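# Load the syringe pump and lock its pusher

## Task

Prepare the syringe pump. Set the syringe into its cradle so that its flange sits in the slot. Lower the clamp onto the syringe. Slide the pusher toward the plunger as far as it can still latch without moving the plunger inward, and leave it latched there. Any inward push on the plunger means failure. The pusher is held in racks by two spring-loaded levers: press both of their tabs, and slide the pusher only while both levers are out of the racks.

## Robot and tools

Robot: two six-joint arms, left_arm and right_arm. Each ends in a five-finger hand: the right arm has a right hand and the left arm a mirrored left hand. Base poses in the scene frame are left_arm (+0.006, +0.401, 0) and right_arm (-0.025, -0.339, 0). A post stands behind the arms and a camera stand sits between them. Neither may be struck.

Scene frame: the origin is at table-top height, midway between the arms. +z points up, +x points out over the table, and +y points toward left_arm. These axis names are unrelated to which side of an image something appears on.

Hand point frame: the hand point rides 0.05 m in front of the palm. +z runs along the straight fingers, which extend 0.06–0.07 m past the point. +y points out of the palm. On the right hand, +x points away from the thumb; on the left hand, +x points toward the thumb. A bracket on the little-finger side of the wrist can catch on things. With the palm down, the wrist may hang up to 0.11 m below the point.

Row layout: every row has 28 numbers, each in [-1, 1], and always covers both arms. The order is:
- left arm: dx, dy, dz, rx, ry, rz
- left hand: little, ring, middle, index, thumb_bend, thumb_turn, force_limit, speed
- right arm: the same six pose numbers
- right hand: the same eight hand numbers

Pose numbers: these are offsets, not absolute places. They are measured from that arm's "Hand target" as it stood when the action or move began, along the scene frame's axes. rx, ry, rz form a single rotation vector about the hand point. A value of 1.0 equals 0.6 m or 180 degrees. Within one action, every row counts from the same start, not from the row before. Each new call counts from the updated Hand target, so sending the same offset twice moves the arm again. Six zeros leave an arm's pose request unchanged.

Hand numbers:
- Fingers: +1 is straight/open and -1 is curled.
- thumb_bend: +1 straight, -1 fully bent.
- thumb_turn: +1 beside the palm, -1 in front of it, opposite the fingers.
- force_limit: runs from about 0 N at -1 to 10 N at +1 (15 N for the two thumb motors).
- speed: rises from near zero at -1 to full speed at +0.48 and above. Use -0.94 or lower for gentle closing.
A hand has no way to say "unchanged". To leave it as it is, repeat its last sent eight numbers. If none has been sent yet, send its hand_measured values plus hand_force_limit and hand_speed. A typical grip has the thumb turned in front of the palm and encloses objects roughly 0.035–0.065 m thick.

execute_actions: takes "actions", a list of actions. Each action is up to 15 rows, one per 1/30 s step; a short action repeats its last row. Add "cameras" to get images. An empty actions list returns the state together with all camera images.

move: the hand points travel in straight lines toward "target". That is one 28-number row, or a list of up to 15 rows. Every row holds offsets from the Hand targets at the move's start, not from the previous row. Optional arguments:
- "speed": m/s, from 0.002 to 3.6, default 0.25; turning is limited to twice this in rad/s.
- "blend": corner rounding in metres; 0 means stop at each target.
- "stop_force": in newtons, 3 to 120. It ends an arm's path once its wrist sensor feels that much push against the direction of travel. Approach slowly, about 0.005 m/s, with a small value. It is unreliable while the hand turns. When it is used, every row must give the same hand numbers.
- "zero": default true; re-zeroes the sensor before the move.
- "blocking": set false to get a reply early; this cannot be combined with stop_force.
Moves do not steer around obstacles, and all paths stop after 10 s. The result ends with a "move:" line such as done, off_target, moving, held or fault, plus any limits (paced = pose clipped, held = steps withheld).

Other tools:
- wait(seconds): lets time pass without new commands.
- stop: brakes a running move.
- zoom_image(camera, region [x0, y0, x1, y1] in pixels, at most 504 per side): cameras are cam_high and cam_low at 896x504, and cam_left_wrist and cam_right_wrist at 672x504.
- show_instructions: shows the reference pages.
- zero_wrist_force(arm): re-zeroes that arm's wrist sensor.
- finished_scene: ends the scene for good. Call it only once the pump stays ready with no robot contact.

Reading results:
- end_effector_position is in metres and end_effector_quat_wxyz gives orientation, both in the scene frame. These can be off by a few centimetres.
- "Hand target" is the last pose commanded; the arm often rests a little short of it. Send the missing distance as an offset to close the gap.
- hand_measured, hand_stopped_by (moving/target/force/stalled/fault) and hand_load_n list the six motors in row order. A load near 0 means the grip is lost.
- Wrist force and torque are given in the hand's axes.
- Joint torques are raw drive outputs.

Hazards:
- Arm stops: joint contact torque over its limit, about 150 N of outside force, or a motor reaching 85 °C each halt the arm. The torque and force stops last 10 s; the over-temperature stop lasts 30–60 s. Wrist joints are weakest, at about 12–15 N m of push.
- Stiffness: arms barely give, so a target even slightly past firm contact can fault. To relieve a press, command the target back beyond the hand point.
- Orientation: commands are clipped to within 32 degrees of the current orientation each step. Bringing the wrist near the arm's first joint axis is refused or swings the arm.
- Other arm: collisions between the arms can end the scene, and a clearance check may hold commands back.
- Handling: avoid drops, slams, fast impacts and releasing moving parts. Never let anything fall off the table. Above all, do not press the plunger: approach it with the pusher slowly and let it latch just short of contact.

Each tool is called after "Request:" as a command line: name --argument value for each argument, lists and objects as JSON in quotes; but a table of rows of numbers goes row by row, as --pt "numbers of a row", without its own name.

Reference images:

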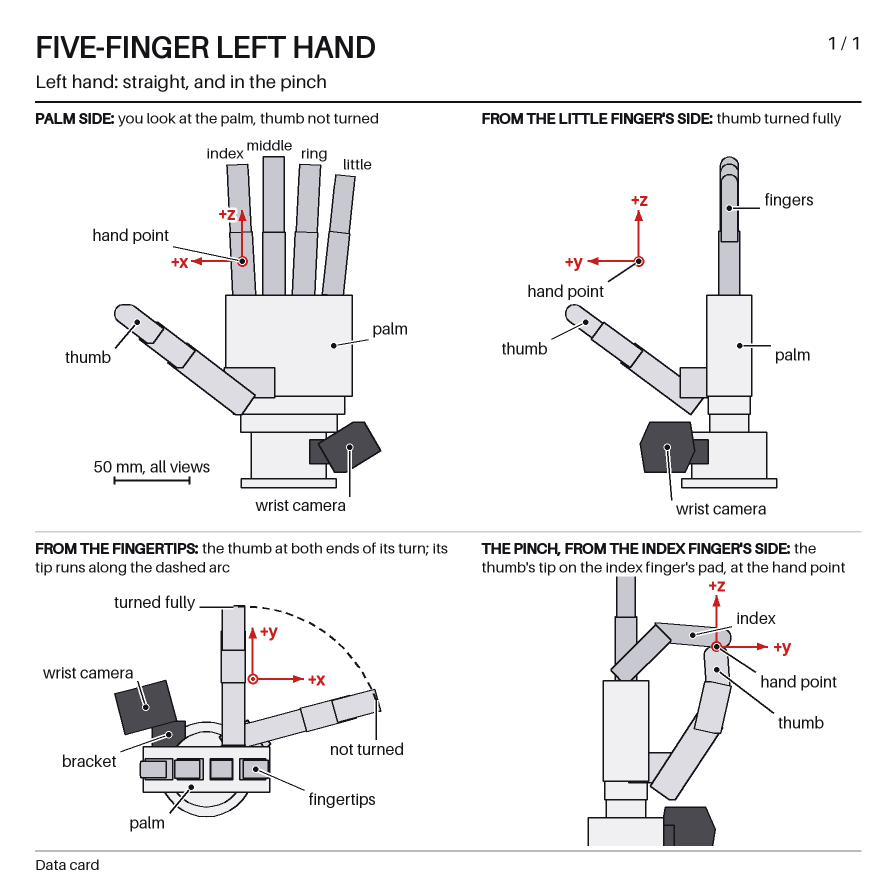

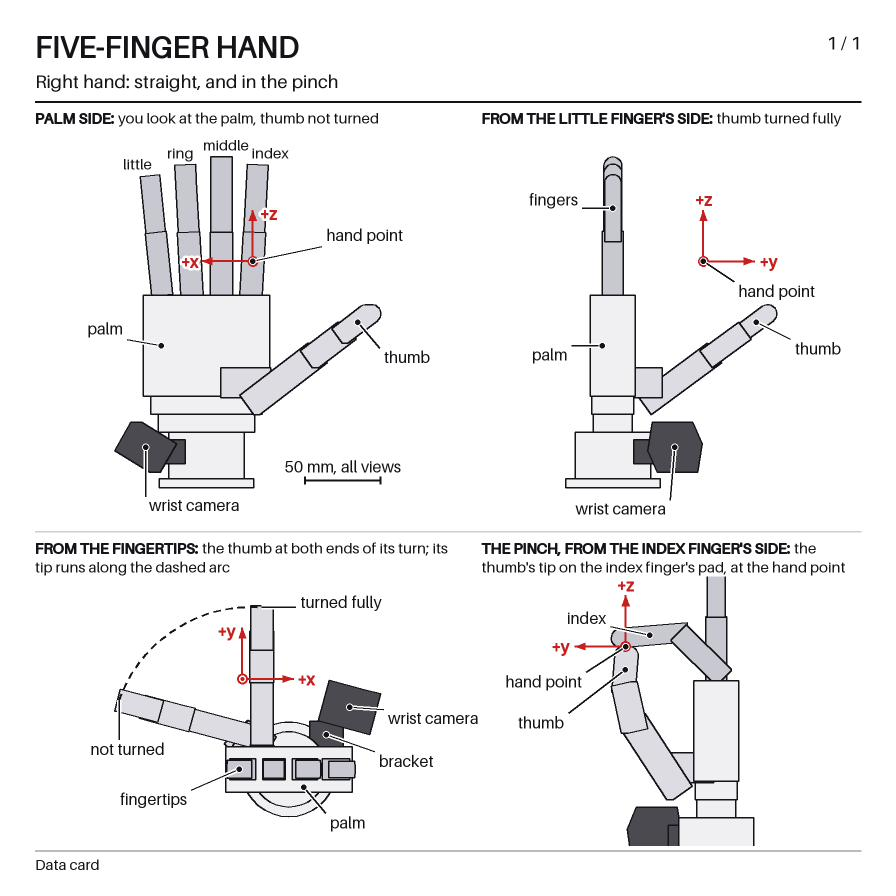

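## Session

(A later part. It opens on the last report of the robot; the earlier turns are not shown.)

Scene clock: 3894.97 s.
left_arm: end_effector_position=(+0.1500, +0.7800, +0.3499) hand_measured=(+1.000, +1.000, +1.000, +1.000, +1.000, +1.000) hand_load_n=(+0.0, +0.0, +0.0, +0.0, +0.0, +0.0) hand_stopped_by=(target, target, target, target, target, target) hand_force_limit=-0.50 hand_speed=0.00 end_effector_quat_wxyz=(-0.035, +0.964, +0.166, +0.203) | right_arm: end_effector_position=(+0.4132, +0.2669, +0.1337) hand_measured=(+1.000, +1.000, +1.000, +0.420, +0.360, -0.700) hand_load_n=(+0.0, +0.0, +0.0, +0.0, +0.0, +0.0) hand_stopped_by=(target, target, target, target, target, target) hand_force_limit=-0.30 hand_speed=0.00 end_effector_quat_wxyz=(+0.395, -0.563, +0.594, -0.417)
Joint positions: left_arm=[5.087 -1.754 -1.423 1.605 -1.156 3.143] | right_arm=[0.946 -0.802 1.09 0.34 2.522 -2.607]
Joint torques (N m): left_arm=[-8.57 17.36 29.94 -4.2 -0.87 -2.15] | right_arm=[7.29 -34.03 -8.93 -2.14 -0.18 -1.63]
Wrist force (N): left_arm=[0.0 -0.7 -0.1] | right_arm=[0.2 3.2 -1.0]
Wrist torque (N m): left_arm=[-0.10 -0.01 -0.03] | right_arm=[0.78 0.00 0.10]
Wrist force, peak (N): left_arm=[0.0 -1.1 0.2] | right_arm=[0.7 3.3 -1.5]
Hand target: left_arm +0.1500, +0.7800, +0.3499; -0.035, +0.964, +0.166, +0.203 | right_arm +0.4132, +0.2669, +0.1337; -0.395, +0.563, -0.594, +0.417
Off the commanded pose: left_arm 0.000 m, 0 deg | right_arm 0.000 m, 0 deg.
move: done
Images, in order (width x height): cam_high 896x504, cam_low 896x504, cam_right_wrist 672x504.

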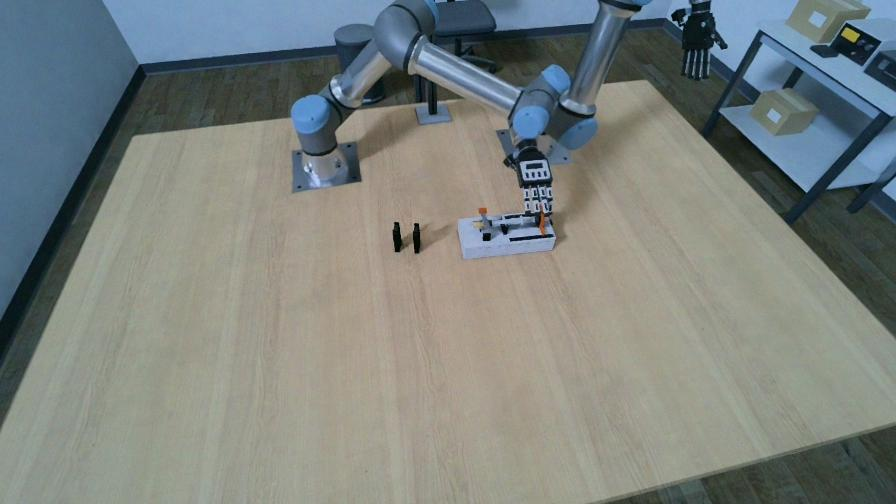

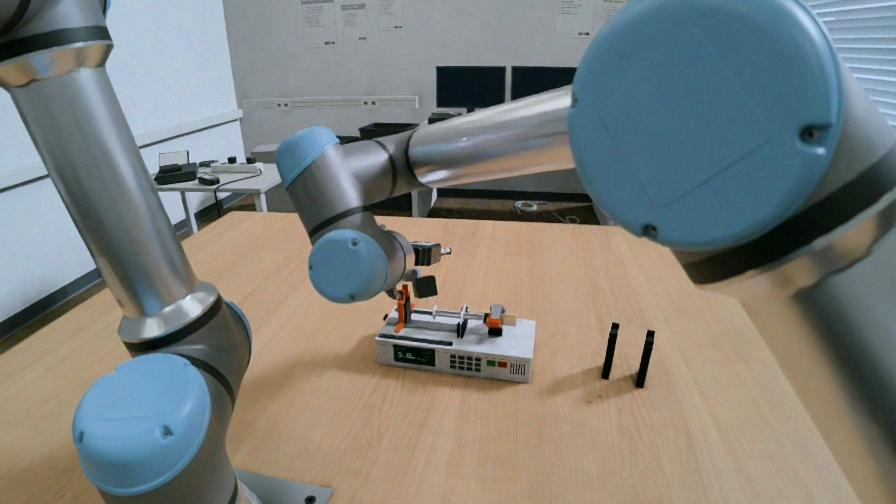

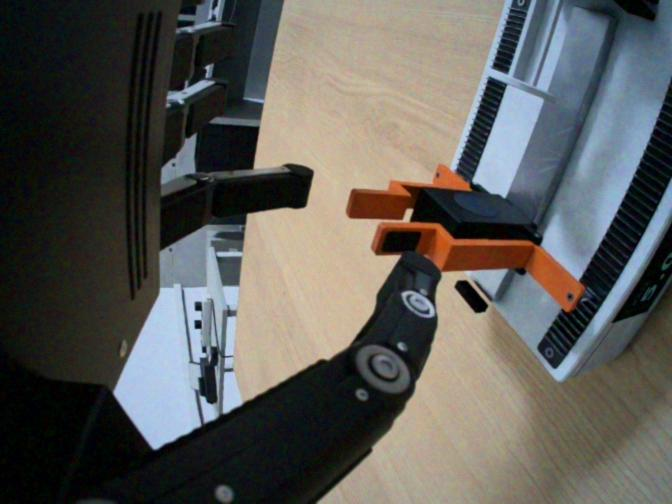

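Request:
move --target '[0,0,0,0,0,0,1,1,1,1,1,1,-0.5,0,0,0,-0.0367,0,0,0,1,1,1,0.42,0.36,-0.7,-0.3,0]' --speed 0.015 --stop_force 3 --cameras '["cam_low","cam_high","cam_right_wrist"]'

Request:
zoom_image --camera "cam_low" --region '[370, 250, 450, 330]'

Request:
zoom_image --camera "cam_high" --region '[500, 170, 580, 250]'

Request:
zoom_image --camera "cam_right_wrist" --region '[250, 130, 500, 350]'

Scene clock: 3941.60 s.
left_arm: end_effector_position=(+0.1500, +0.7800, +0.3499) hand_measured=(+1.000, +1.000, +1.000, +1.000, +1.000, +1.000) hand_load_n=(+0.0, +0.0, +0.0, +0.0, +0.0, +0.0) hand_stopped_by=(target, target, target, target, target, target) hand_force_limit=-0.50 hand_speed=0.00 end_effector_quat_wxyz=(-0.035, +0.964, +0.166, +0.203) | right_arm: end_effector_position=(+0.4132, +0.2669, +0.1117) hand_measured=(+1.000, +1.000, +1.000, +0.420, +0.360, -0.700) hand_load_n=(+0.0, +0.0, +0.0, +0.0, +0.5, +0.0) hand_stopped_by=(target, target, target, target, target, target) hand_force_limit=-0.30 hand_speed=0.00 end_effector_quat_wxyz=(+0.395, -0.563, +0.594, -0.417)
Joint positions: left_arm=[5.087 -1.754 -1.423 1.605 -1.156 3.143] | right_arm=[0.946 -0.784 1.117 0.295 2.522 -2.607]
Joint torques (N m): left_arm=[-6.84 17.3 29.61 -4.21 -0.77 -2.23] | right_arm=[-8.6 -35.26 -7.51 -2.05 1.57 -1.54]
Wrist force (N): left_arm=[-0.3 -0.6 -0.1] | right_arm=[0.0 3.2 -1.2]
Wrist torque (N m): left_arm=[-0.08 0.04 -0.05] | right_arm=[0.80 0.04 0.09]
Wrist force, peak (N): left_arm=[-0.3 -1.1 -0.2] | right_arm=[0.3 3.5 -1.4]
Hand target: left_arm +0.1500, +0.7800, +0.3499; -0.035, +0.964, +0.166, +0.203 | right_arm +0.4132, +0.2669, +0.1117; -0.395, +0.563, -0.594, +0.417
Off the commanded pose: left_arm 0.000 m, 0 deg | right_arm 0.000 m, 0 deg.
move: done
Images, in order (width x height): cam_high 896x504, cam_low 896x504, cam_right_wrist 672x504.

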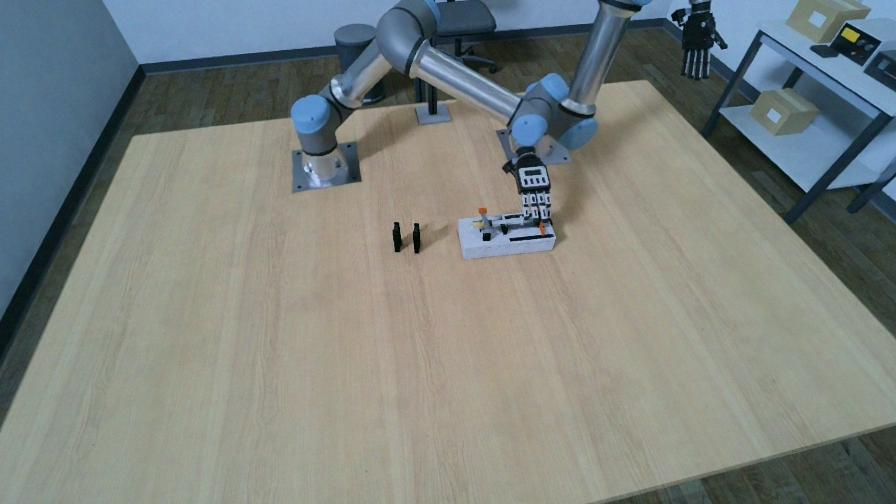

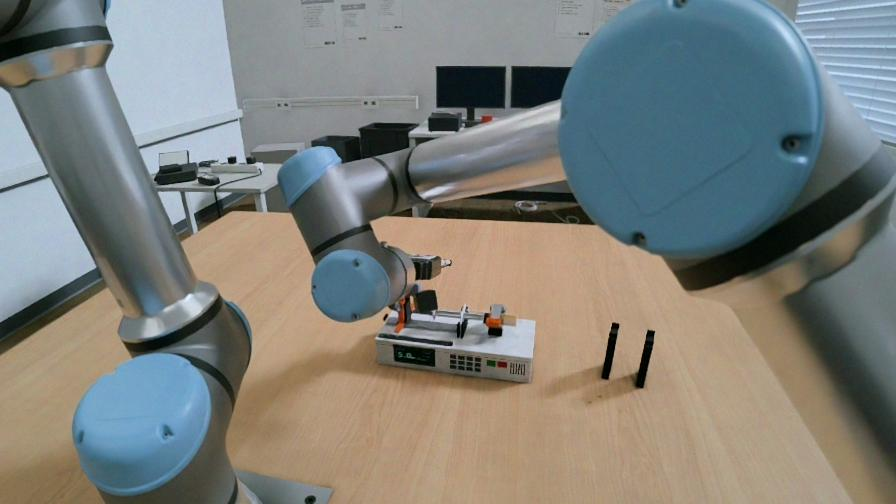

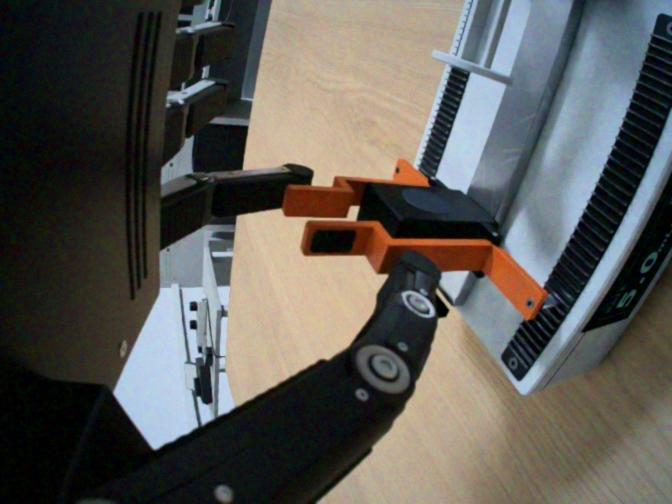

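Scaled by 6.300 from the camera's image (finer frame: 1280x720).

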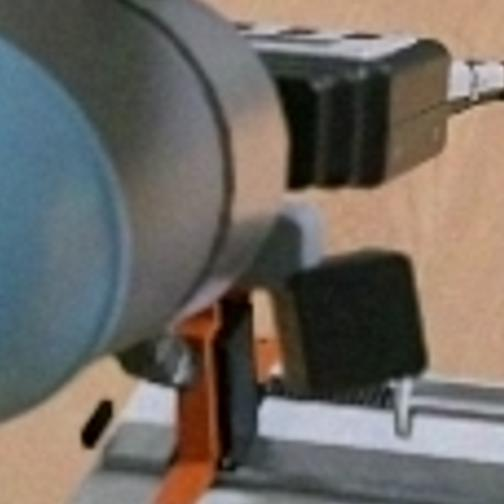

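Scaled by 6.300 from the camera's image (finer frame: 1280x720).

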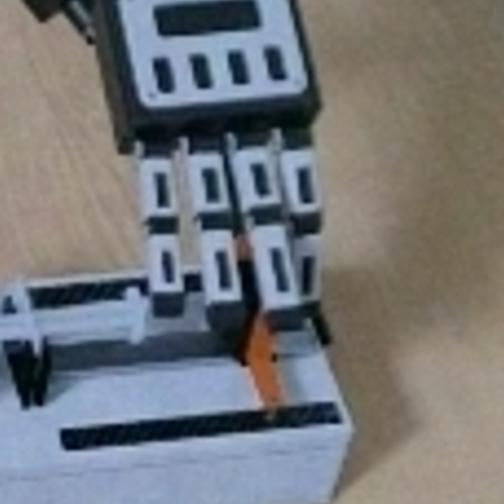

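Scaled by 2.016 from the camera's image (finer frame: 960x720).

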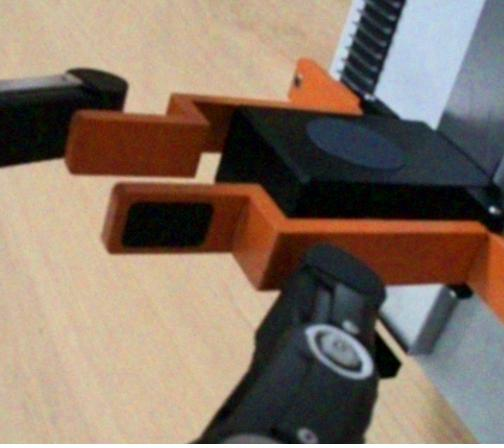

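Request:
move --target '[0,0,0,0,0,0,1,1,1,1,1,1,-0.5,0,0,0,0.0117,0,0,0,1,1,1,0.3,0.2,-0.7,-0.6,-0.85]' --speed 0.015 --cameras '["cam_right_wrist"]'

Request:
zoom_image --camera "cam_right_wrist" --region '[250, 130, 500, 350]'

Scene clock: 3974.67 s.
left_arm: end_effector_position=(+0.1500, +0.7800, +0.3499) hand_measured=(+1.000, +1.000, +1.000, +1.000, +1.000, +1.000) hand_load_n=(+0.0, +0.0, +0.0, +0.0, +0.0, +0.0) hand_stopped_by=(target, target, target, target, target, target) hand_force_limit=-0.50 hand_speed=0.00 end_effector_quat_wxyz=(-0.035, +0.964, +0.166, +0.203) | right_arm: end_effector_position=(+0.4132, +0.2669, +0.1187) hand_measured=(+1.000, +1.000, +1.000, +0.300, +0.200, -0.700) hand_load_n=(+0.0, -0.5, +0.0, -0.5, +0.0, +0.0) hand_stopped_by=(target, target, target, target, target, target) hand_force_limit=-0.60 hand_speed=-0.85 end_effector_quat_wxyz=(+0.395, -0.563, +0.594, -0.417)
Joint positions: left_arm=[5.087 -1.754 -1.423 1.605 -1.156 3.143] | right_arm=[0.946 -0.79 1.109 0.309 2.522 -2.607]
Joint torques (N m): left_arm=[-7.35 17.24 29.59 -4.44 -0.75 -2.31] | right_arm=[-8.53 -55.29 -26.45 3.65 0.94 0.17]
Wrist force (N): left_arm=[0.0 -0.5 -0.1] | right_arm=[0.3 3.3 -1.4]
Wrist torque (N m): left_arm=[-0.06 -0.02 -0.03] | right_arm=[0.81 0.00 0.11]
Wrist force, peak (N): left_arm=[0.1 -0.9 -0.5] | right_arm=[0.2 3.4 -1.4]
Hand target: left_arm +0.1500, +0.7800, +0.3499; -0.035, +0.964, +0.166, +0.203 | right_arm +0.4132, +0.2669, +0.1187; -0.395, +0.563, -0.594, +0.417
Off the commanded pose: left_arm 0.000 m, 0 deg | right_arm 0.000 m, 0 deg.
move: done

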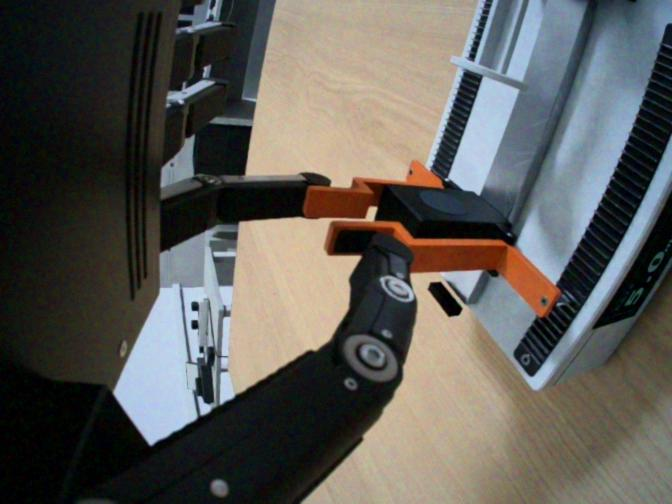

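Scaled by 2.016 from the camera's image (finer frame: 960x720).

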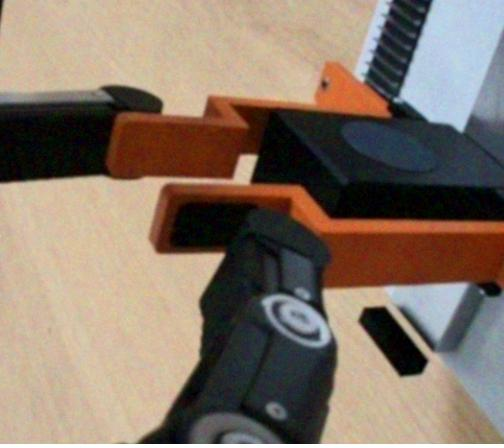

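Request:
move --target '[0,0,0,0,0,0,1,1,1,1,1,1,-0.5,0,0,0,0,0,0,0,1,1,1,0.12,0.02,-0.7,-0.75,-0.95]' --cameras '["cam_right_wrist","cam_low","cam_high"]'

Request:
zoom_image --camera "cam_right_wrist" --region '[250, 130, 500, 350]'

Scene clock: 3989.67 s.
left_arm: end_effector_position=(+0.1500, +0.7800, +0.3499) hand_measured=(+1.000, +1.000, +1.000, +1.000, +1.000, +1.000) hand_load_n=(+0.0, +0.0, +0.0, +0.0, +0.0, +0.0) hand_stopped_by=(target, target, target, target, target, target) hand_force_limit=-0.50 hand_speed=0.00 end_effector_quat_wxyz=(-0.035, +0.964, +0.166, +0.203) | right_arm: end_effector_position=(+0.4132, +0.2669, +0.1187) hand_measured=(+1.000, +1.000, +1.000, +0.160, +0.028, -0.700) hand_load_n=(+0.0, +0.0, +0.0, +2.0, +2.0, +0.0) hand_stopped_by=(target, target, target, force, force, target) hand_force_limit=-0.75 hand_speed=-0.95 end_effector_quat_wxyz=(+0.395, -0.563, +0.594, -0.417)
Joint positions: left_arm=[5.087 -1.754 -1.423 1.605 -1.156 3.143] | right_arm=[0.946 -0.79 1.109 0.309 2.522 -2.607]
Joint torques (N m): left_arm=[-7.65 17.1 29.64 -4.27 -0.76 -2.28] | right_arm=[-2.68 -53.04 -23.51 3.58 0.91 1.6]
Wrist force (N): left_arm=[-0.2 -0.6 -0.1] | right_arm=[0.0 3.2 -1.1]
Wrist torque (N m): left_arm=[-0.08 0.02 -0.04] | right_arm=[0.81 0.04 0.10]
Wrist force, peak (N): left_arm=[0.1 -1.1 -0.2] | right_arm=[0.4 3.6 -1.3]
Hand target: left_arm +0.1500, +0.7800, +0.3499; -0.035, +0.964, +0.166, +0.203 | right_arm +0.4132, +0.2669, +0.1187; -0.395, +0.563, -0.594, +0.417
Off the commanded pose: left_arm 0.000 m, 0 deg | right_arm 0.000 m, 0 deg.
move: done
Images, in order (width x height): cam_high 896x504, cam_low 896x504, cam_right_wrist 672x504.

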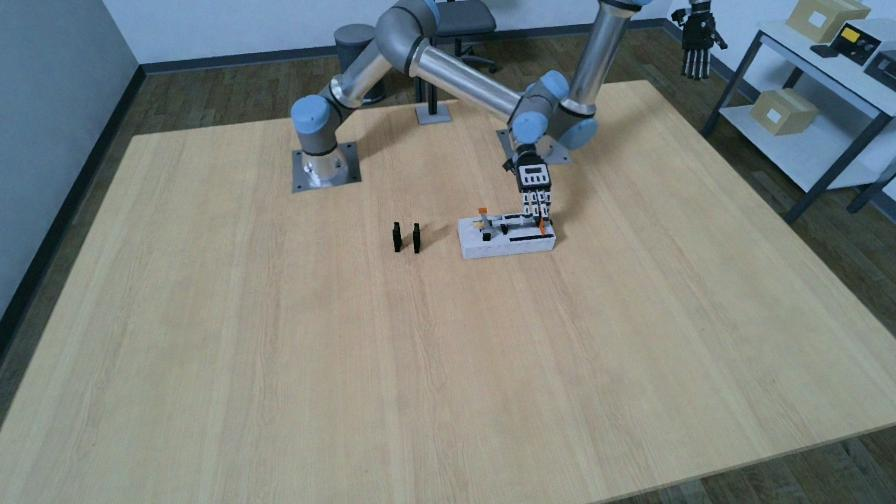

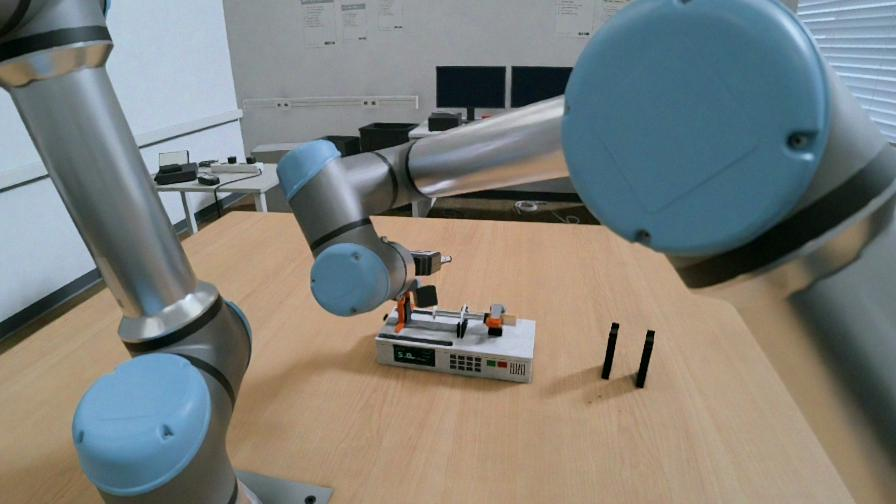

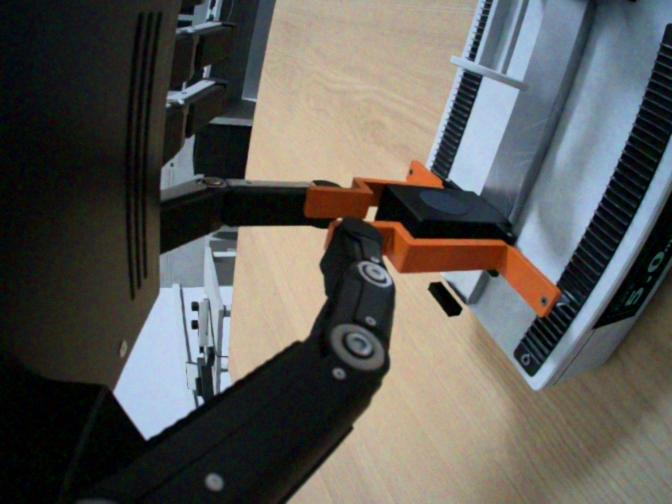

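Scaled by 2.016 from the camera's image (finer frame: 960x720).

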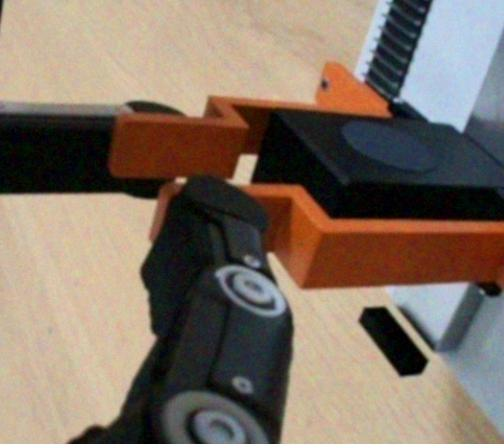

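Request:
move --target '[0,0,0,0,0,0,1,1,1,1,1,1,-0.5,0,0,0,0,0,0,0,1,1,1,-0.1,-0.15,-0.7,-0.4,-0.95]' --cameras '["cam_right_wrist"]'

Request:
zoom_image --camera "cam_right_wrist" --region '[300, 130, 580, 370]'

Scene clock: 4001.10 s.
left_arm: end_effector_position=(+0.1500, +0.7800, +0.3499) hand_measured=(+1.000, +1.000, +1.000, +1.000, +1.000, +1.000) hand_load_n=(+0.0, +0.0, +0.0, +0.0, +0.0, +0.0) hand_stopped_by=(target, target, target, target, target, target) hand_force_limit=-0.50 hand_speed=0.00 end_effector_quat_wxyz=(-0.035, +0.964, +0.166, +0.203) | right_arm: end_effector_position=(+0.4132, +0.2669, +0.1187) hand_measured=(+1.000, +1.000, +1.000, +0.156, -0.150, -0.700) hand_load_n=(+0.0, +0.0, +0.0, +3.0, +0.0, +0.0) hand_stopped_by=(target, target, target, force, target, target) hand_force_limit=-0.40 hand_speed=-0.95 end_effector_quat_wxyz=(+0.395, -0.563, +0.594, -0.417)
Joint positions: left_arm=[5.087 -1.754 -1.423 1.605 -1.156 3.143] | right_arm=[0.946 -0.79 1.109 0.309 2.522 -2.607]
Joint torques (N m): left_arm=[-6.54 17.36 29 -4.31 -0.81 -2.16] | right_arm=[1.87 -48.53 -10.8 3.77 0.83 1.63]
Wrist force (N): left_arm=[0.3 -0.5 0.0] | right_arm=[0.3 1.4 1.0]
Wrist torque (N m): left_arm=[-0.07 -0.06 -0.01] | right_arm=[0.61 -0.03 0.09]
Wrist force, peak (N): left_arm=[0.0 -1.1 -0.3] | right_arm=[0.0 4.1 -1.4]
Hand target: left_arm +0.1500, +0.7800, +0.3499; -0.035, +0.964, +0.166, +0.203 | right_arm +0.4132, +0.2669, +0.1187; -0.395, +0.563, -0.594, +0.417
Off the commanded pose: left_arm 0.000 m, 0 deg | right_arm 0.000 m, 0 deg.
move: done

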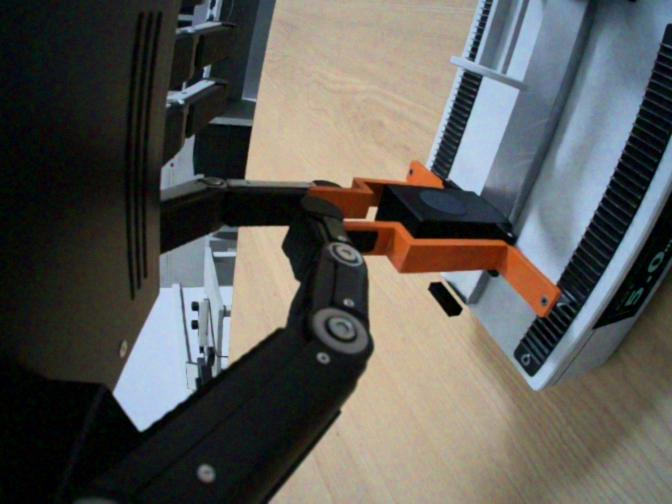

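Scaled by 1.800 from the camera's image (finer frame: 960x720).

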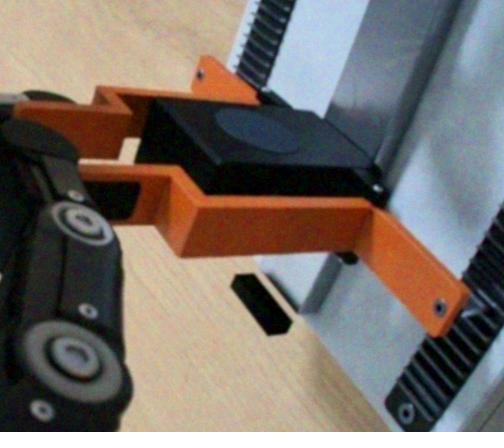

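Request:
move --pt "0 0 0 0 0 0 1 1 1 1 1 1 -0.5 0 0 0 0 0 0 0 1 1 1 0.3 -0.15 -0.7 -0.4 -0.8" --pt "0 0 0 0 0 0 1 1 1 1 1 1 -0.5 0 0 0 0.03 0 0 0 1 1 1 0.3 -0.15 -0.7 -0.4 -0.8" --speed 0.02

Request:
move --pt "0 0 0 0 0 0 1 1 1 1 1 1 -0.5 0 0 0 0 0 0 0 1 1 1 0.35 0.3 -0.7 -0.4 -0.5" --pt "0 0 0 0 0 0 1 1 1 1 1 1 -0.5 0 0.005 -0.003 -0.0433 0 0 0 1 1 1 0.35 0.3 -0.7 -0.4 -0.5" --speed 0.02 --cameras '["cam_right_wrist"]'

Request:
zoom_image --camera "cam_right_wrist" --region '[250, 130, 500, 350]'

Scene clock: 4021.23 s.
left_arm: end_effector_position=(+0.1500, +0.7800, +0.3499) hand_measured=(+1.000, +1.000, +1.000, +1.000, +1.000, +1.000) hand_load_n=(+0.0, +0.0, +0.0, +0.0, +0.0, +0.0) hand_stopped_by=(target, target, target, target, target, target) hand_force_limit=-0.50 hand_speed=0.00 end_effector_quat_wxyz=(-0.035, +0.964, +0.166, +0.203) | right_arm: end_effector_position=(+0.4132, +0.2669, +0.1366) hand_measured=(+1.000, +1.000, +1.000, +0.300, -0.150, -0.700) hand_load_n=(+0.0, +0.0, +0.0, +0.0, +0.0, +0.0) hand_stopped_by=(target, target, target, target, target, target) hand_force_limit=-0.40 hand_speed=-0.80 end_effector_quat_wxyz=(+0.395, -0.563, +0.594, -0.417)
Joint positions: left_arm=[5.087 -1.754 -1.423 1.605 -1.156 3.143] | right_arm=[0.946 -0.804 1.086 0.346 2.522 -2.607]
Joint torques (N m): left_arm=[-7.3 17.61 29.26 -4.39 -0.68 -2.27] | right_arm=[4.8 -54.66 -25.24 3.66 -0.32 -0.24]
Wrist force (N): left_arm=[0.0 -0.9 -0.1] | right_arm=[0.4 3.1 -0.9]
Wrist torque (N m): left_arm=[-0.12 -0.03 -0.01] | right_arm=[0.77 -0.02 0.12]
Wrist force, peak (N): left_arm=[0.4 -1.0 -0.1] | right_arm=[0.4 3.3 -1.5]
Hand target: left_arm +0.1500, +0.7800, +0.3499; -0.035, +0.964, +0.166, +0.203 | right_arm +0.4132, +0.2669, +0.1367; -0.395, +0.563, -0.594, +0.417
Off the commanded pose: left_arm 0.000 m, 0 deg | right_arm 0.000 m, 0 deg.
move: done

Scene clock: 4023.80 s.
left_arm: end_effector_position=(+0.1500, +0.7800, +0.3499) hand_measured=(+1.000, +1.000, +1.000, +1.000, +1.000, +1.000) hand_load_n=(+0.0, +0.0, +0.0, +0.0, +0.0, +0.0) hand_stopped_by=(target, target, target, target, target, target) hand_force_limit=-0.50 hand_speed=0.00 end_effector_quat_wxyz=(-0.035, +0.964, +0.166, +0.203) | right_arm: end_effector_position=(+0.4162, +0.2651, +0.1107) hand_measured=(+1.000, +1.000, +1.000, +0.350, +0.300, -0.700) hand_load_n=(+0.0, +0.0, +0.0, +0.0, +3.5, +0.0) hand_stopped_by=(target, target, target, target, target, target) hand_force_limit=-0.40 hand_speed=-0.50 end_effector_quat_wxyz=(+0.395, -0.563, +0.594, -0.417)
Joint positions: left_arm=[5.087 -1.754 -1.423 1.605 -1.156 3.143] | right_arm=[0.94 -0.786 1.122 0.287 2.518 -2.613]
Joint torques (N m): left_arm=[-6.86 17.33 28.66 -4.28 -0.77 -2.37] | right_arm=[-14.09 -33.1 -6.97 -2.46 -0.53 -1.66]
Wrist force (N): left_arm=[0.2 -0.8 -0.1] | right_arm=[-0.2 3.6 -7.0]
Wrist torque (N m): left_arm=[-0.11 -0.05 -0.01] | right_arm=[0.80 0.10 0.16]
Wrist force, peak (N): left_arm=[0.2 -0.9 0.3] | right_arm=[-0.1 3.9 -7.2]
Hand target: left_arm +0.1500, +0.7800, +0.3499; -0.035, +0.964, +0.166, +0.203 | right_arm +0.4162, +0.2651, +0.1107; -0.395, +0.563, -0.594, +0.417
Off the commanded pose: left_arm 0.000 m, 0 deg | right_arm 0.000 m, 0 deg.
move: done

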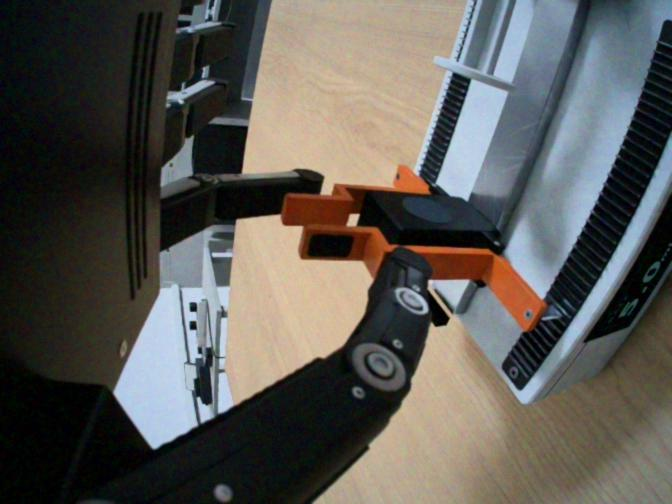

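Scaled by 2.016 from the camera's image (finer frame: 960x720).

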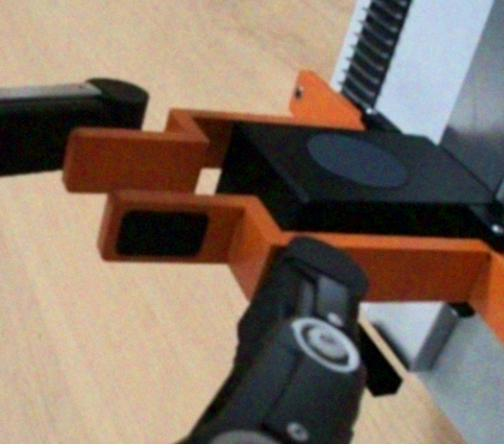

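Request:
move --pt "0 0 0 0 0 0 1 1 1 1 1 1 -0.5 0 -0.0187 0.0023 0.05 0 0 0 1 1 1 0.35 0.3 -0.7 -0.4 -0.5" --pt "0 0 0 0 0 0 1 1 1 1 1 1 -0.5 0 -0.0187 0.0023 0.05 0 0 0 1 1 1 0.4 0.08 -0.7 -0.4 -0.5" --pt "0 0 0 0 0 0 1 1 1 1 1 1 -0.5 0 -0.0187 0.0023 0.004 0 0 0 1 1 1 0.4 0.08 -0.7 -0.4 -0.5" --speed 0.03 --cameras '["cam_right_wrist"]'

Request:
zoom_image --camera "cam_right_wrist" --region '[250, 130, 500, 350]'

Scene clock: 4062.40 s.
left_arm: end_effector_position=(+0.1500, +0.7800, +0.3499) hand_measured=(+1.000, +1.000, +1.000, +1.000, +1.000, +1.000) hand_load_n=(+0.0, +0.0, +0.0, +0.0, +0.0, +0.0) hand_stopped_by=(target, target, target, target, target, target) hand_force_limit=-0.50 hand_speed=0.00 end_effector_quat_wxyz=(-0.035, +0.964, +0.166, +0.203) | right_arm: end_effector_position=(+0.4050, +0.2665, +0.1132) hand_measured=(+1.000, +1.000, +1.000, +0.400, +0.080, -0.700) hand_load_n=(+0.0, +0.0, +0.0, +0.0, +0.0, +0.0) hand_stopped_by=(target, target, target, target, target, target) hand_force_limit=-0.40 hand_speed=-0.50 end_effector_quat_wxyz=(+0.395, -0.563, +0.594, -0.416)
Joint positions: left_arm=[5.087 -1.754 -1.423 1.605 -1.156 3.143] | right_arm=[0.957 -0.791 1.128 0.301 2.531 -2.596]
Joint torques (N m): left_arm=[-7.17 17.13 28.62 -4.31 -0.75 -2.15] | right_arm=[10.95 -34.36 -6.73 -1.98 1.78 -1.26]
Wrist force (N): left_arm=[-0.2 -0.4 0.1] | right_arm=[0.2 2.3 -1.1]
Wrist torque (N m): left_arm=[-0.07 0.01 -0.04] | right_arm=[0.61 0.01 0.06]
Wrist force, peak (N): left_arm=[0.3 -1.1 0.0] | right_arm=[-0.9 6.8 -5.6]
Hand target: left_arm +0.1500, +0.7800, +0.3499; -0.035, +0.964, +0.166, +0.203 | right_arm +0.4050, +0.2665, +0.1131; -0.395, +0.563, -0.594, +0.417
Off the commanded pose: left_arm 0.000 m, 0 deg | right_arm 0.000 m, 0 deg.
move: done

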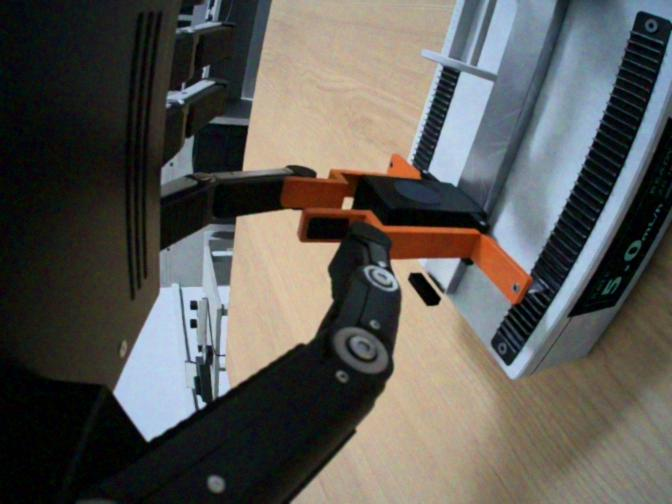

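Scaled by 2.016 from the camera's image (finer frame: 960x720).

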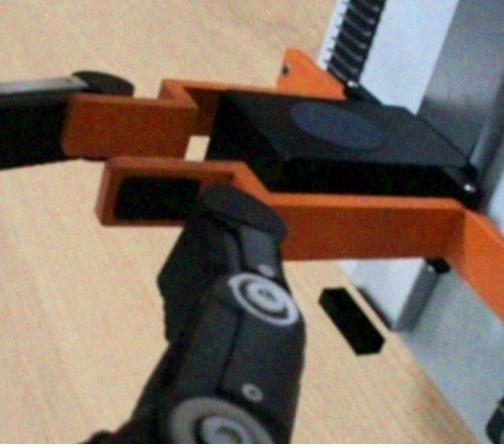

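Request:
move --pt "0 0 0 0 0 0 1 1 1 1 1 1 -0.5 0 0 0 0.0058 0 0 0 1 1 1 0.4 0.08 -0.7 -0.4 -0.5" --pt "0 0 0 0 0 0 1 1 1 1 1 1 -0.5 0 0.0125 0 0.0058 0 0 0 1 1 1 0.4 0.08 -0.7 -0.4 -0.5" --pt "0 0 0 0 0 0 1 1 1 1 1 1 -0.5 0 0.02 0 0.0058 0 0 0 1 1 1 0.4 0.08 -0.7 -0.4 -0.5" --speed '[0.01,0.01,0.004]' --stop_force 3 --cameras '["cam_right_wrist"]'

Request:
zoom_image --camera "cam_right_wrist" --region '[250, 130, 500, 350]'

Scene clock: 4078.73 s.
left_arm: end_effector_position=(+0.1500, +0.7800, +0.3499) hand_measured=(+1.000, +1.000, +1.000, +1.000, +1.000, +1.000) hand_load_n=(+0.0, +0.0, +0.0, +0.0, +0.0, -0.5) hand_stopped_by=(target, target, target, target, target, target) hand_force_limit=-0.50 hand_speed=0.00 end_effector_quat_wxyz=(-0.035, +0.964, +0.166, +0.203) | right_arm: end_effector_position=(+0.4151, +0.2665, +0.1166) hand_measured=(+1.000, +1.000, +1.000, +0.400, +0.080, -0.700) hand_load_n=(+0.0, +0.0, -0.5, +0.0, +1.0, +0.0) hand_stopped_by=(target, target, target, target, target, target) hand_force_limit=-0.40 hand_speed=-0.50 end_effector_quat_wxyz=(+0.395, -0.563, +0.594, -0.417)
Joint positions: left_arm=[5.087 -1.754 -1.423 1.605 -1.156 3.143] | right_arm=[0.943 -0.788 1.111 0.303 2.52 -2.61]
Joint torques (N m): left_arm=[-6.49 16.94 28.71 -4.26 -0.76 -2.21] | right_arm=[10.35 -55.09 -7.51 2.32 2.45 1.73]
Wrist force (N): left_arm=[0.1 -0.6 -0.1] | right_arm=[-0.1 2.8 -3.9]
Wrist torque (N m): left_arm=[-0.07 -0.03 -0.02] | right_arm=[0.70 0.07 0.14]
Wrist force, peak (N): left_arm=[-0.1 -1.0 -0.2] | right_arm=[0.5 3.5 -4.2]
Hand target: left_arm +0.1500, +0.7800, +0.3499; -0.035, +0.964, +0.166, +0.203 | right_arm +0.4151, +0.2665, +0.1166; -0.395, +0.563, -0.594, +0.417 (not the last commanded pose)
Off the commanded pose: left_arm 0.000 m, 0 deg | right_arm 0.002 m, 0 deg.
move: contact (right_arm); path passed 2 of 3 targets

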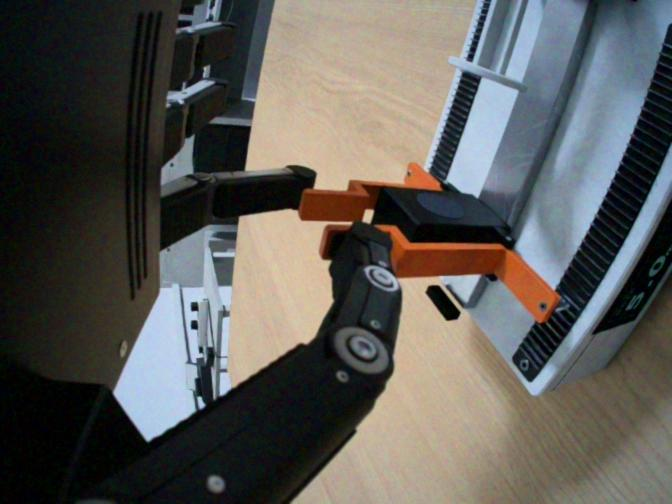

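Scaled by 2.016 from the camera's image (finer frame: 960x720).

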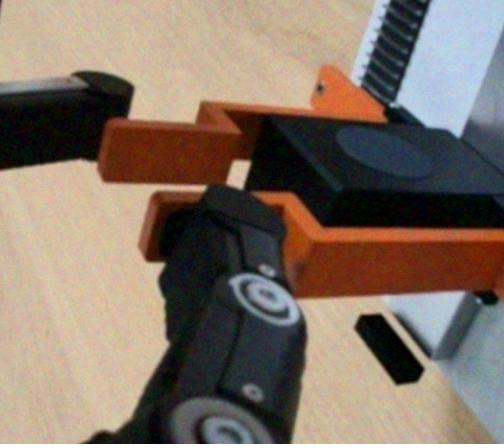

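Request:
move --target '[0,0,0,0,0,0,1,1,1,1,1,1,-0.5,0,0,0,0,0,0,0,1,1,1,-0.1,0.08,-0.7,-0.2,-0.93]' --cameras '["cam_right_wrist"]'

Request:
zoom_image --camera "cam_right_wrist" --region '[280, 130, 580, 370]'

Scene clock: 4088.13 s.
left_arm: end_effector_position=(+0.1500, +0.7800, +0.3499) hand_measured=(+1.000, +1.000, +1.000, +1.000, +1.000, +1.000) hand_load_n=(+0.0, +0.0, +0.0, +0.0, +0.0, +0.0) hand_stopped_by=(target, target, target, target, target, target) hand_force_limit=-0.50 hand_speed=0.00 end_effector_quat_wxyz=(-0.035, +0.964, +0.166, +0.203) | right_arm: end_effector_position=(+0.4151, +0.2665, +0.1166) hand_measured=(+1.000, +1.000, +1.000, +0.106, +0.080, -0.700) hand_load_n=(+0.0, +0.0, +0.0, +4.5, +1.5, +0.0) hand_stopped_by=(target, target, target, force, target, target) hand_force_limit=-0.20 hand_speed=-0.93 end_effector_quat_wxyz=(+0.395, -0.563, +0.594, -0.417)
Joint positions: left_arm=[5.087 -1.754 -1.423 1.605 -1.156 3.143] | right_arm=[0.943 -0.788 1.111 0.303 2.52 -2.61]
Joint torques (N m): left_arm=[-6.53 18.18 28.96 -4.29 -0.67 -2.32] | right_arm=[9.82 -53.68 -9.38 2.54 2.14 1.51]
Wrist force (N): left_arm=[-0.3 -0.4 -0.6] | right_arm=[-0.5 1.0 -1.0]
Wrist torque (N m): left_arm=[-0.01 0.01 -0.05] | right_arm=[0.54 0.02 0.14]
Wrist force, peak (N): left_arm=[0.1 -1.1 -0.1] | right_arm=[0.0 3.2 -4.5]
Hand target: left_arm +0.1500, +0.7800, +0.3499; -0.035, +0.964, +0.166, +0.203 | right_arm +0.4151, +0.2665, +0.1166; -0.395, +0.563, -0.594, +0.417
Off the commanded pose: left_arm 0.000 m, 0 deg | right_arm 0.000 m, 0 deg.
move: done

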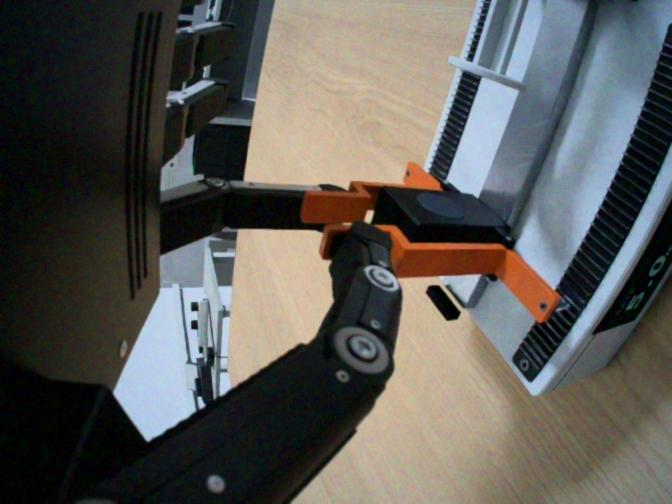

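Scaled by 1.680 from the camera's image (finer frame: 960x720).

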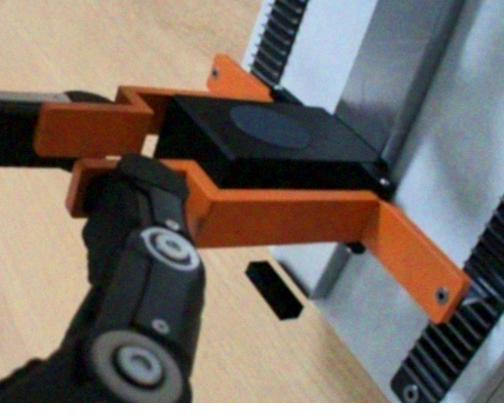

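Request:
move --target '[0,0,0,0,0,0,1,1,1,1,1,1,-0.5,0,0.0025,0,0,0,0,0,1,1,1,-0.15,0.08,-0.7,0.4,-0.93]' --speed 0.004 --cameras '["cam_right_wrist"]'

Request:
zoom_image --camera "cam_right_wrist" --region '[280, 130, 580, 370]'

Scene clock: 4101.67 s.
left_arm: end_effector_position=(+0.1500, +0.7800, +0.3499) hand_measured=(+1.000, +1.000, +1.000, +1.000, +1.000, +1.000) hand_load_n=(+0.0, +0.0, +0.0, +0.0, +0.0, +0.0) hand_stopped_by=(target, target, target, target, target, target) hand_force_limit=-0.50 hand_speed=0.00 end_effector_quat_wxyz=(-0.035, +0.964, +0.166, +0.203) | right_arm: end_effector_position=(+0.4166, +0.2665, +0.1166) hand_measured=(+1.000, +1.000, +1.000, +0.068, +0.080, -0.700) hand_load_n=(+0.0, -0.5, +0.0, +6.0, +3.0, +0.0) hand_stopped_by=(target, target, target, force, target, target) hand_force_limit=0.40 hand_speed=-0.93 end_effector_quat_wxyz=(+0.395, -0.563, +0.594, -0.416)
Joint positions: left_arm=[5.087 -1.754 -1.423 1.605 -1.156 3.143] | right_arm=[0.941 -0.787 1.109 0.302 2.518 -2.612]
Joint torques (N m): left_arm=[-6.37 16.74 28.68 -4.4 -0.76 -2.17] | right_arm=[-11.95 -34.08 -24.16 -1.85 -1.04 -1.63]
Wrist force (N): left_arm=[0.2 -0.8 -0.3] | right_arm=[0.2 0.2 -1.5]
Wrist torque (N m): left_arm=[-0.10 -0.06 0.00] | right_arm=[0.56 -0.03 0.16]
Wrist force, peak (N): left_arm=[-0.2 -1.0 0.1] | right_arm=[-0.8 2.4 0.9]
Hand target: left_arm +0.1500, +0.7800, +0.3499; -0.035, +0.964, +0.166, +0.203 | right_arm +0.4166, +0.2665, +0.1166; -0.395, +0.563, -0.594, +0.417
Off the commanded pose: left_arm 0.000 m, 0 deg | right_arm 0.000 m, 0 deg.
move: done

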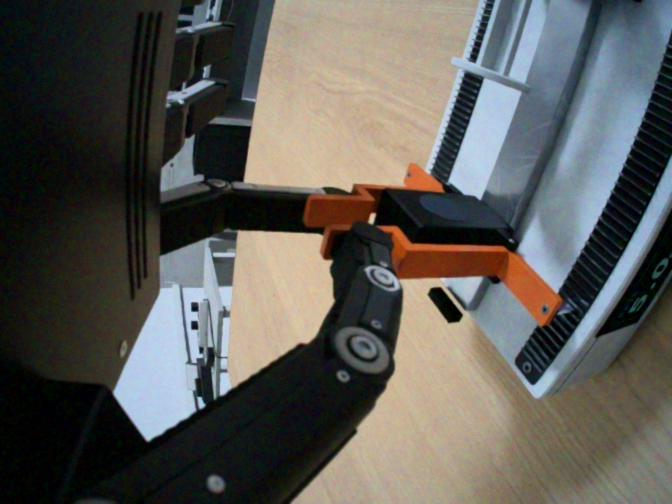

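Scaled by 1.680 from the camera's image (finer frame: 960x720).

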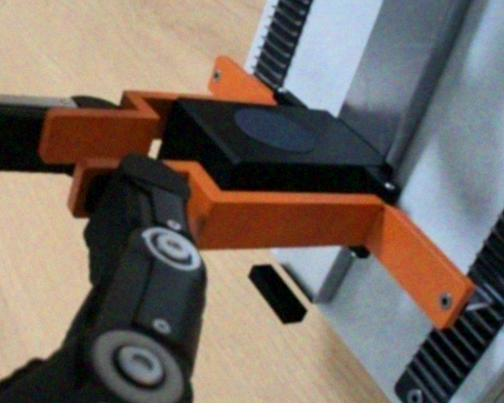

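Request:
move --target '[0,0,0,0,0,0,1,1,1,1,1,1,-0.5,0,0.0033,0,0,0,0,0,1,1,1,-0.2,0.08,-0.7,0.9,-0.93]' --speed 0.004 --cameras '["cam_right_wrist"]'

Request:
zoom_image --camera "cam_right_wrist" --region '[280, 130, 580, 370]'

Scene clock: 4119.67 s.
left_arm: end_effector_position=(+0.1500, +0.7800, +0.3499) hand_measured=(+1.000, +1.000, +1.000, +1.000, +1.000, +1.000) hand_load_n=(+0.0, +0.0, +0.0, +0.0, +0.0, +0.0) hand_stopped_by=(target, target, target, target, target, target) hand_force_limit=-0.50 hand_speed=0.00 end_effector_quat_wxyz=(-0.035, +0.964, +0.166, +0.203) | right_arm: end_effector_position=(+0.4186, +0.2665, +0.1166) hand_measured=(+1.000, +1.000, +1.000, +0.006, +0.080, -0.700) hand_load_n=(+0.0, +0.0, +0.0, +7.5, +5.0, +0.0) hand_stopped_by=(target, target, target, force, target, target) hand_force_limit=0.90 hand_speed=-0.93 end_effector_quat_wxyz=(+0.395, -0.563, +0.594, -0.417)
Joint positions: left_arm=[5.087 -1.754 -1.423 1.605 -1.156 3.143] | right_arm=[0.938 -0.786 1.106 0.302 2.516 -2.615]
Joint torques (N m): left_arm=[-7.2 17.17 28.9 -4.31 -0.75 -2.02] | right_arm=[-11.79 -31.21 -24.04 -1.64 -1.34 -1.8]
Wrist force (N): left_arm=[0.1 -0.3 -0.1] | right_arm=[-0.2 -1.8 -1.8]
Wrist torque (N m): left_arm=[-0.03 -0.04 -0.02] | right_arm=[0.54 0.02 0.12]
Wrist force, peak (N): left_arm=[0.1 -1.0 -0.1] | right_arm=[-0.4 -1.8 -2.2]
Hand target: left_arm +0.1500, +0.7800, +0.3499; -0.035, +0.964, +0.166, +0.203 | right_arm +0.4186, +0.2665, +0.1166; -0.395, +0.563, -0.594, +0.417
Off the commanded pose: left_arm 0.000 m, 0 deg | right_arm 0.000 m, 0 deg.
move: done

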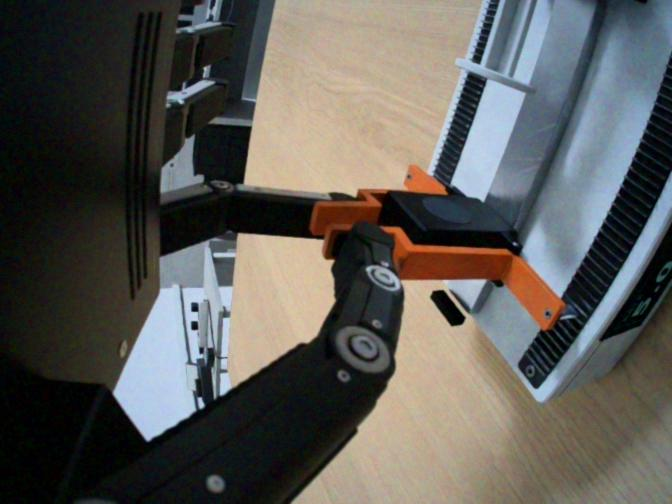

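Scaled by 1.680 from the camera's image (finer frame: 960x720).

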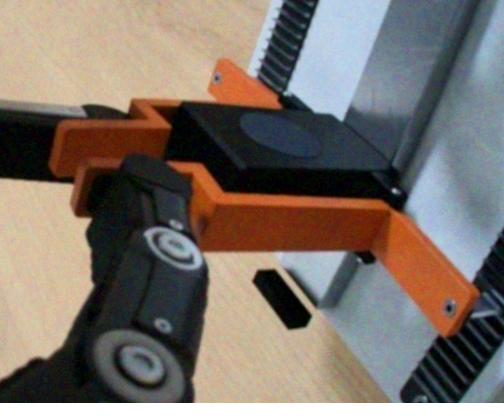

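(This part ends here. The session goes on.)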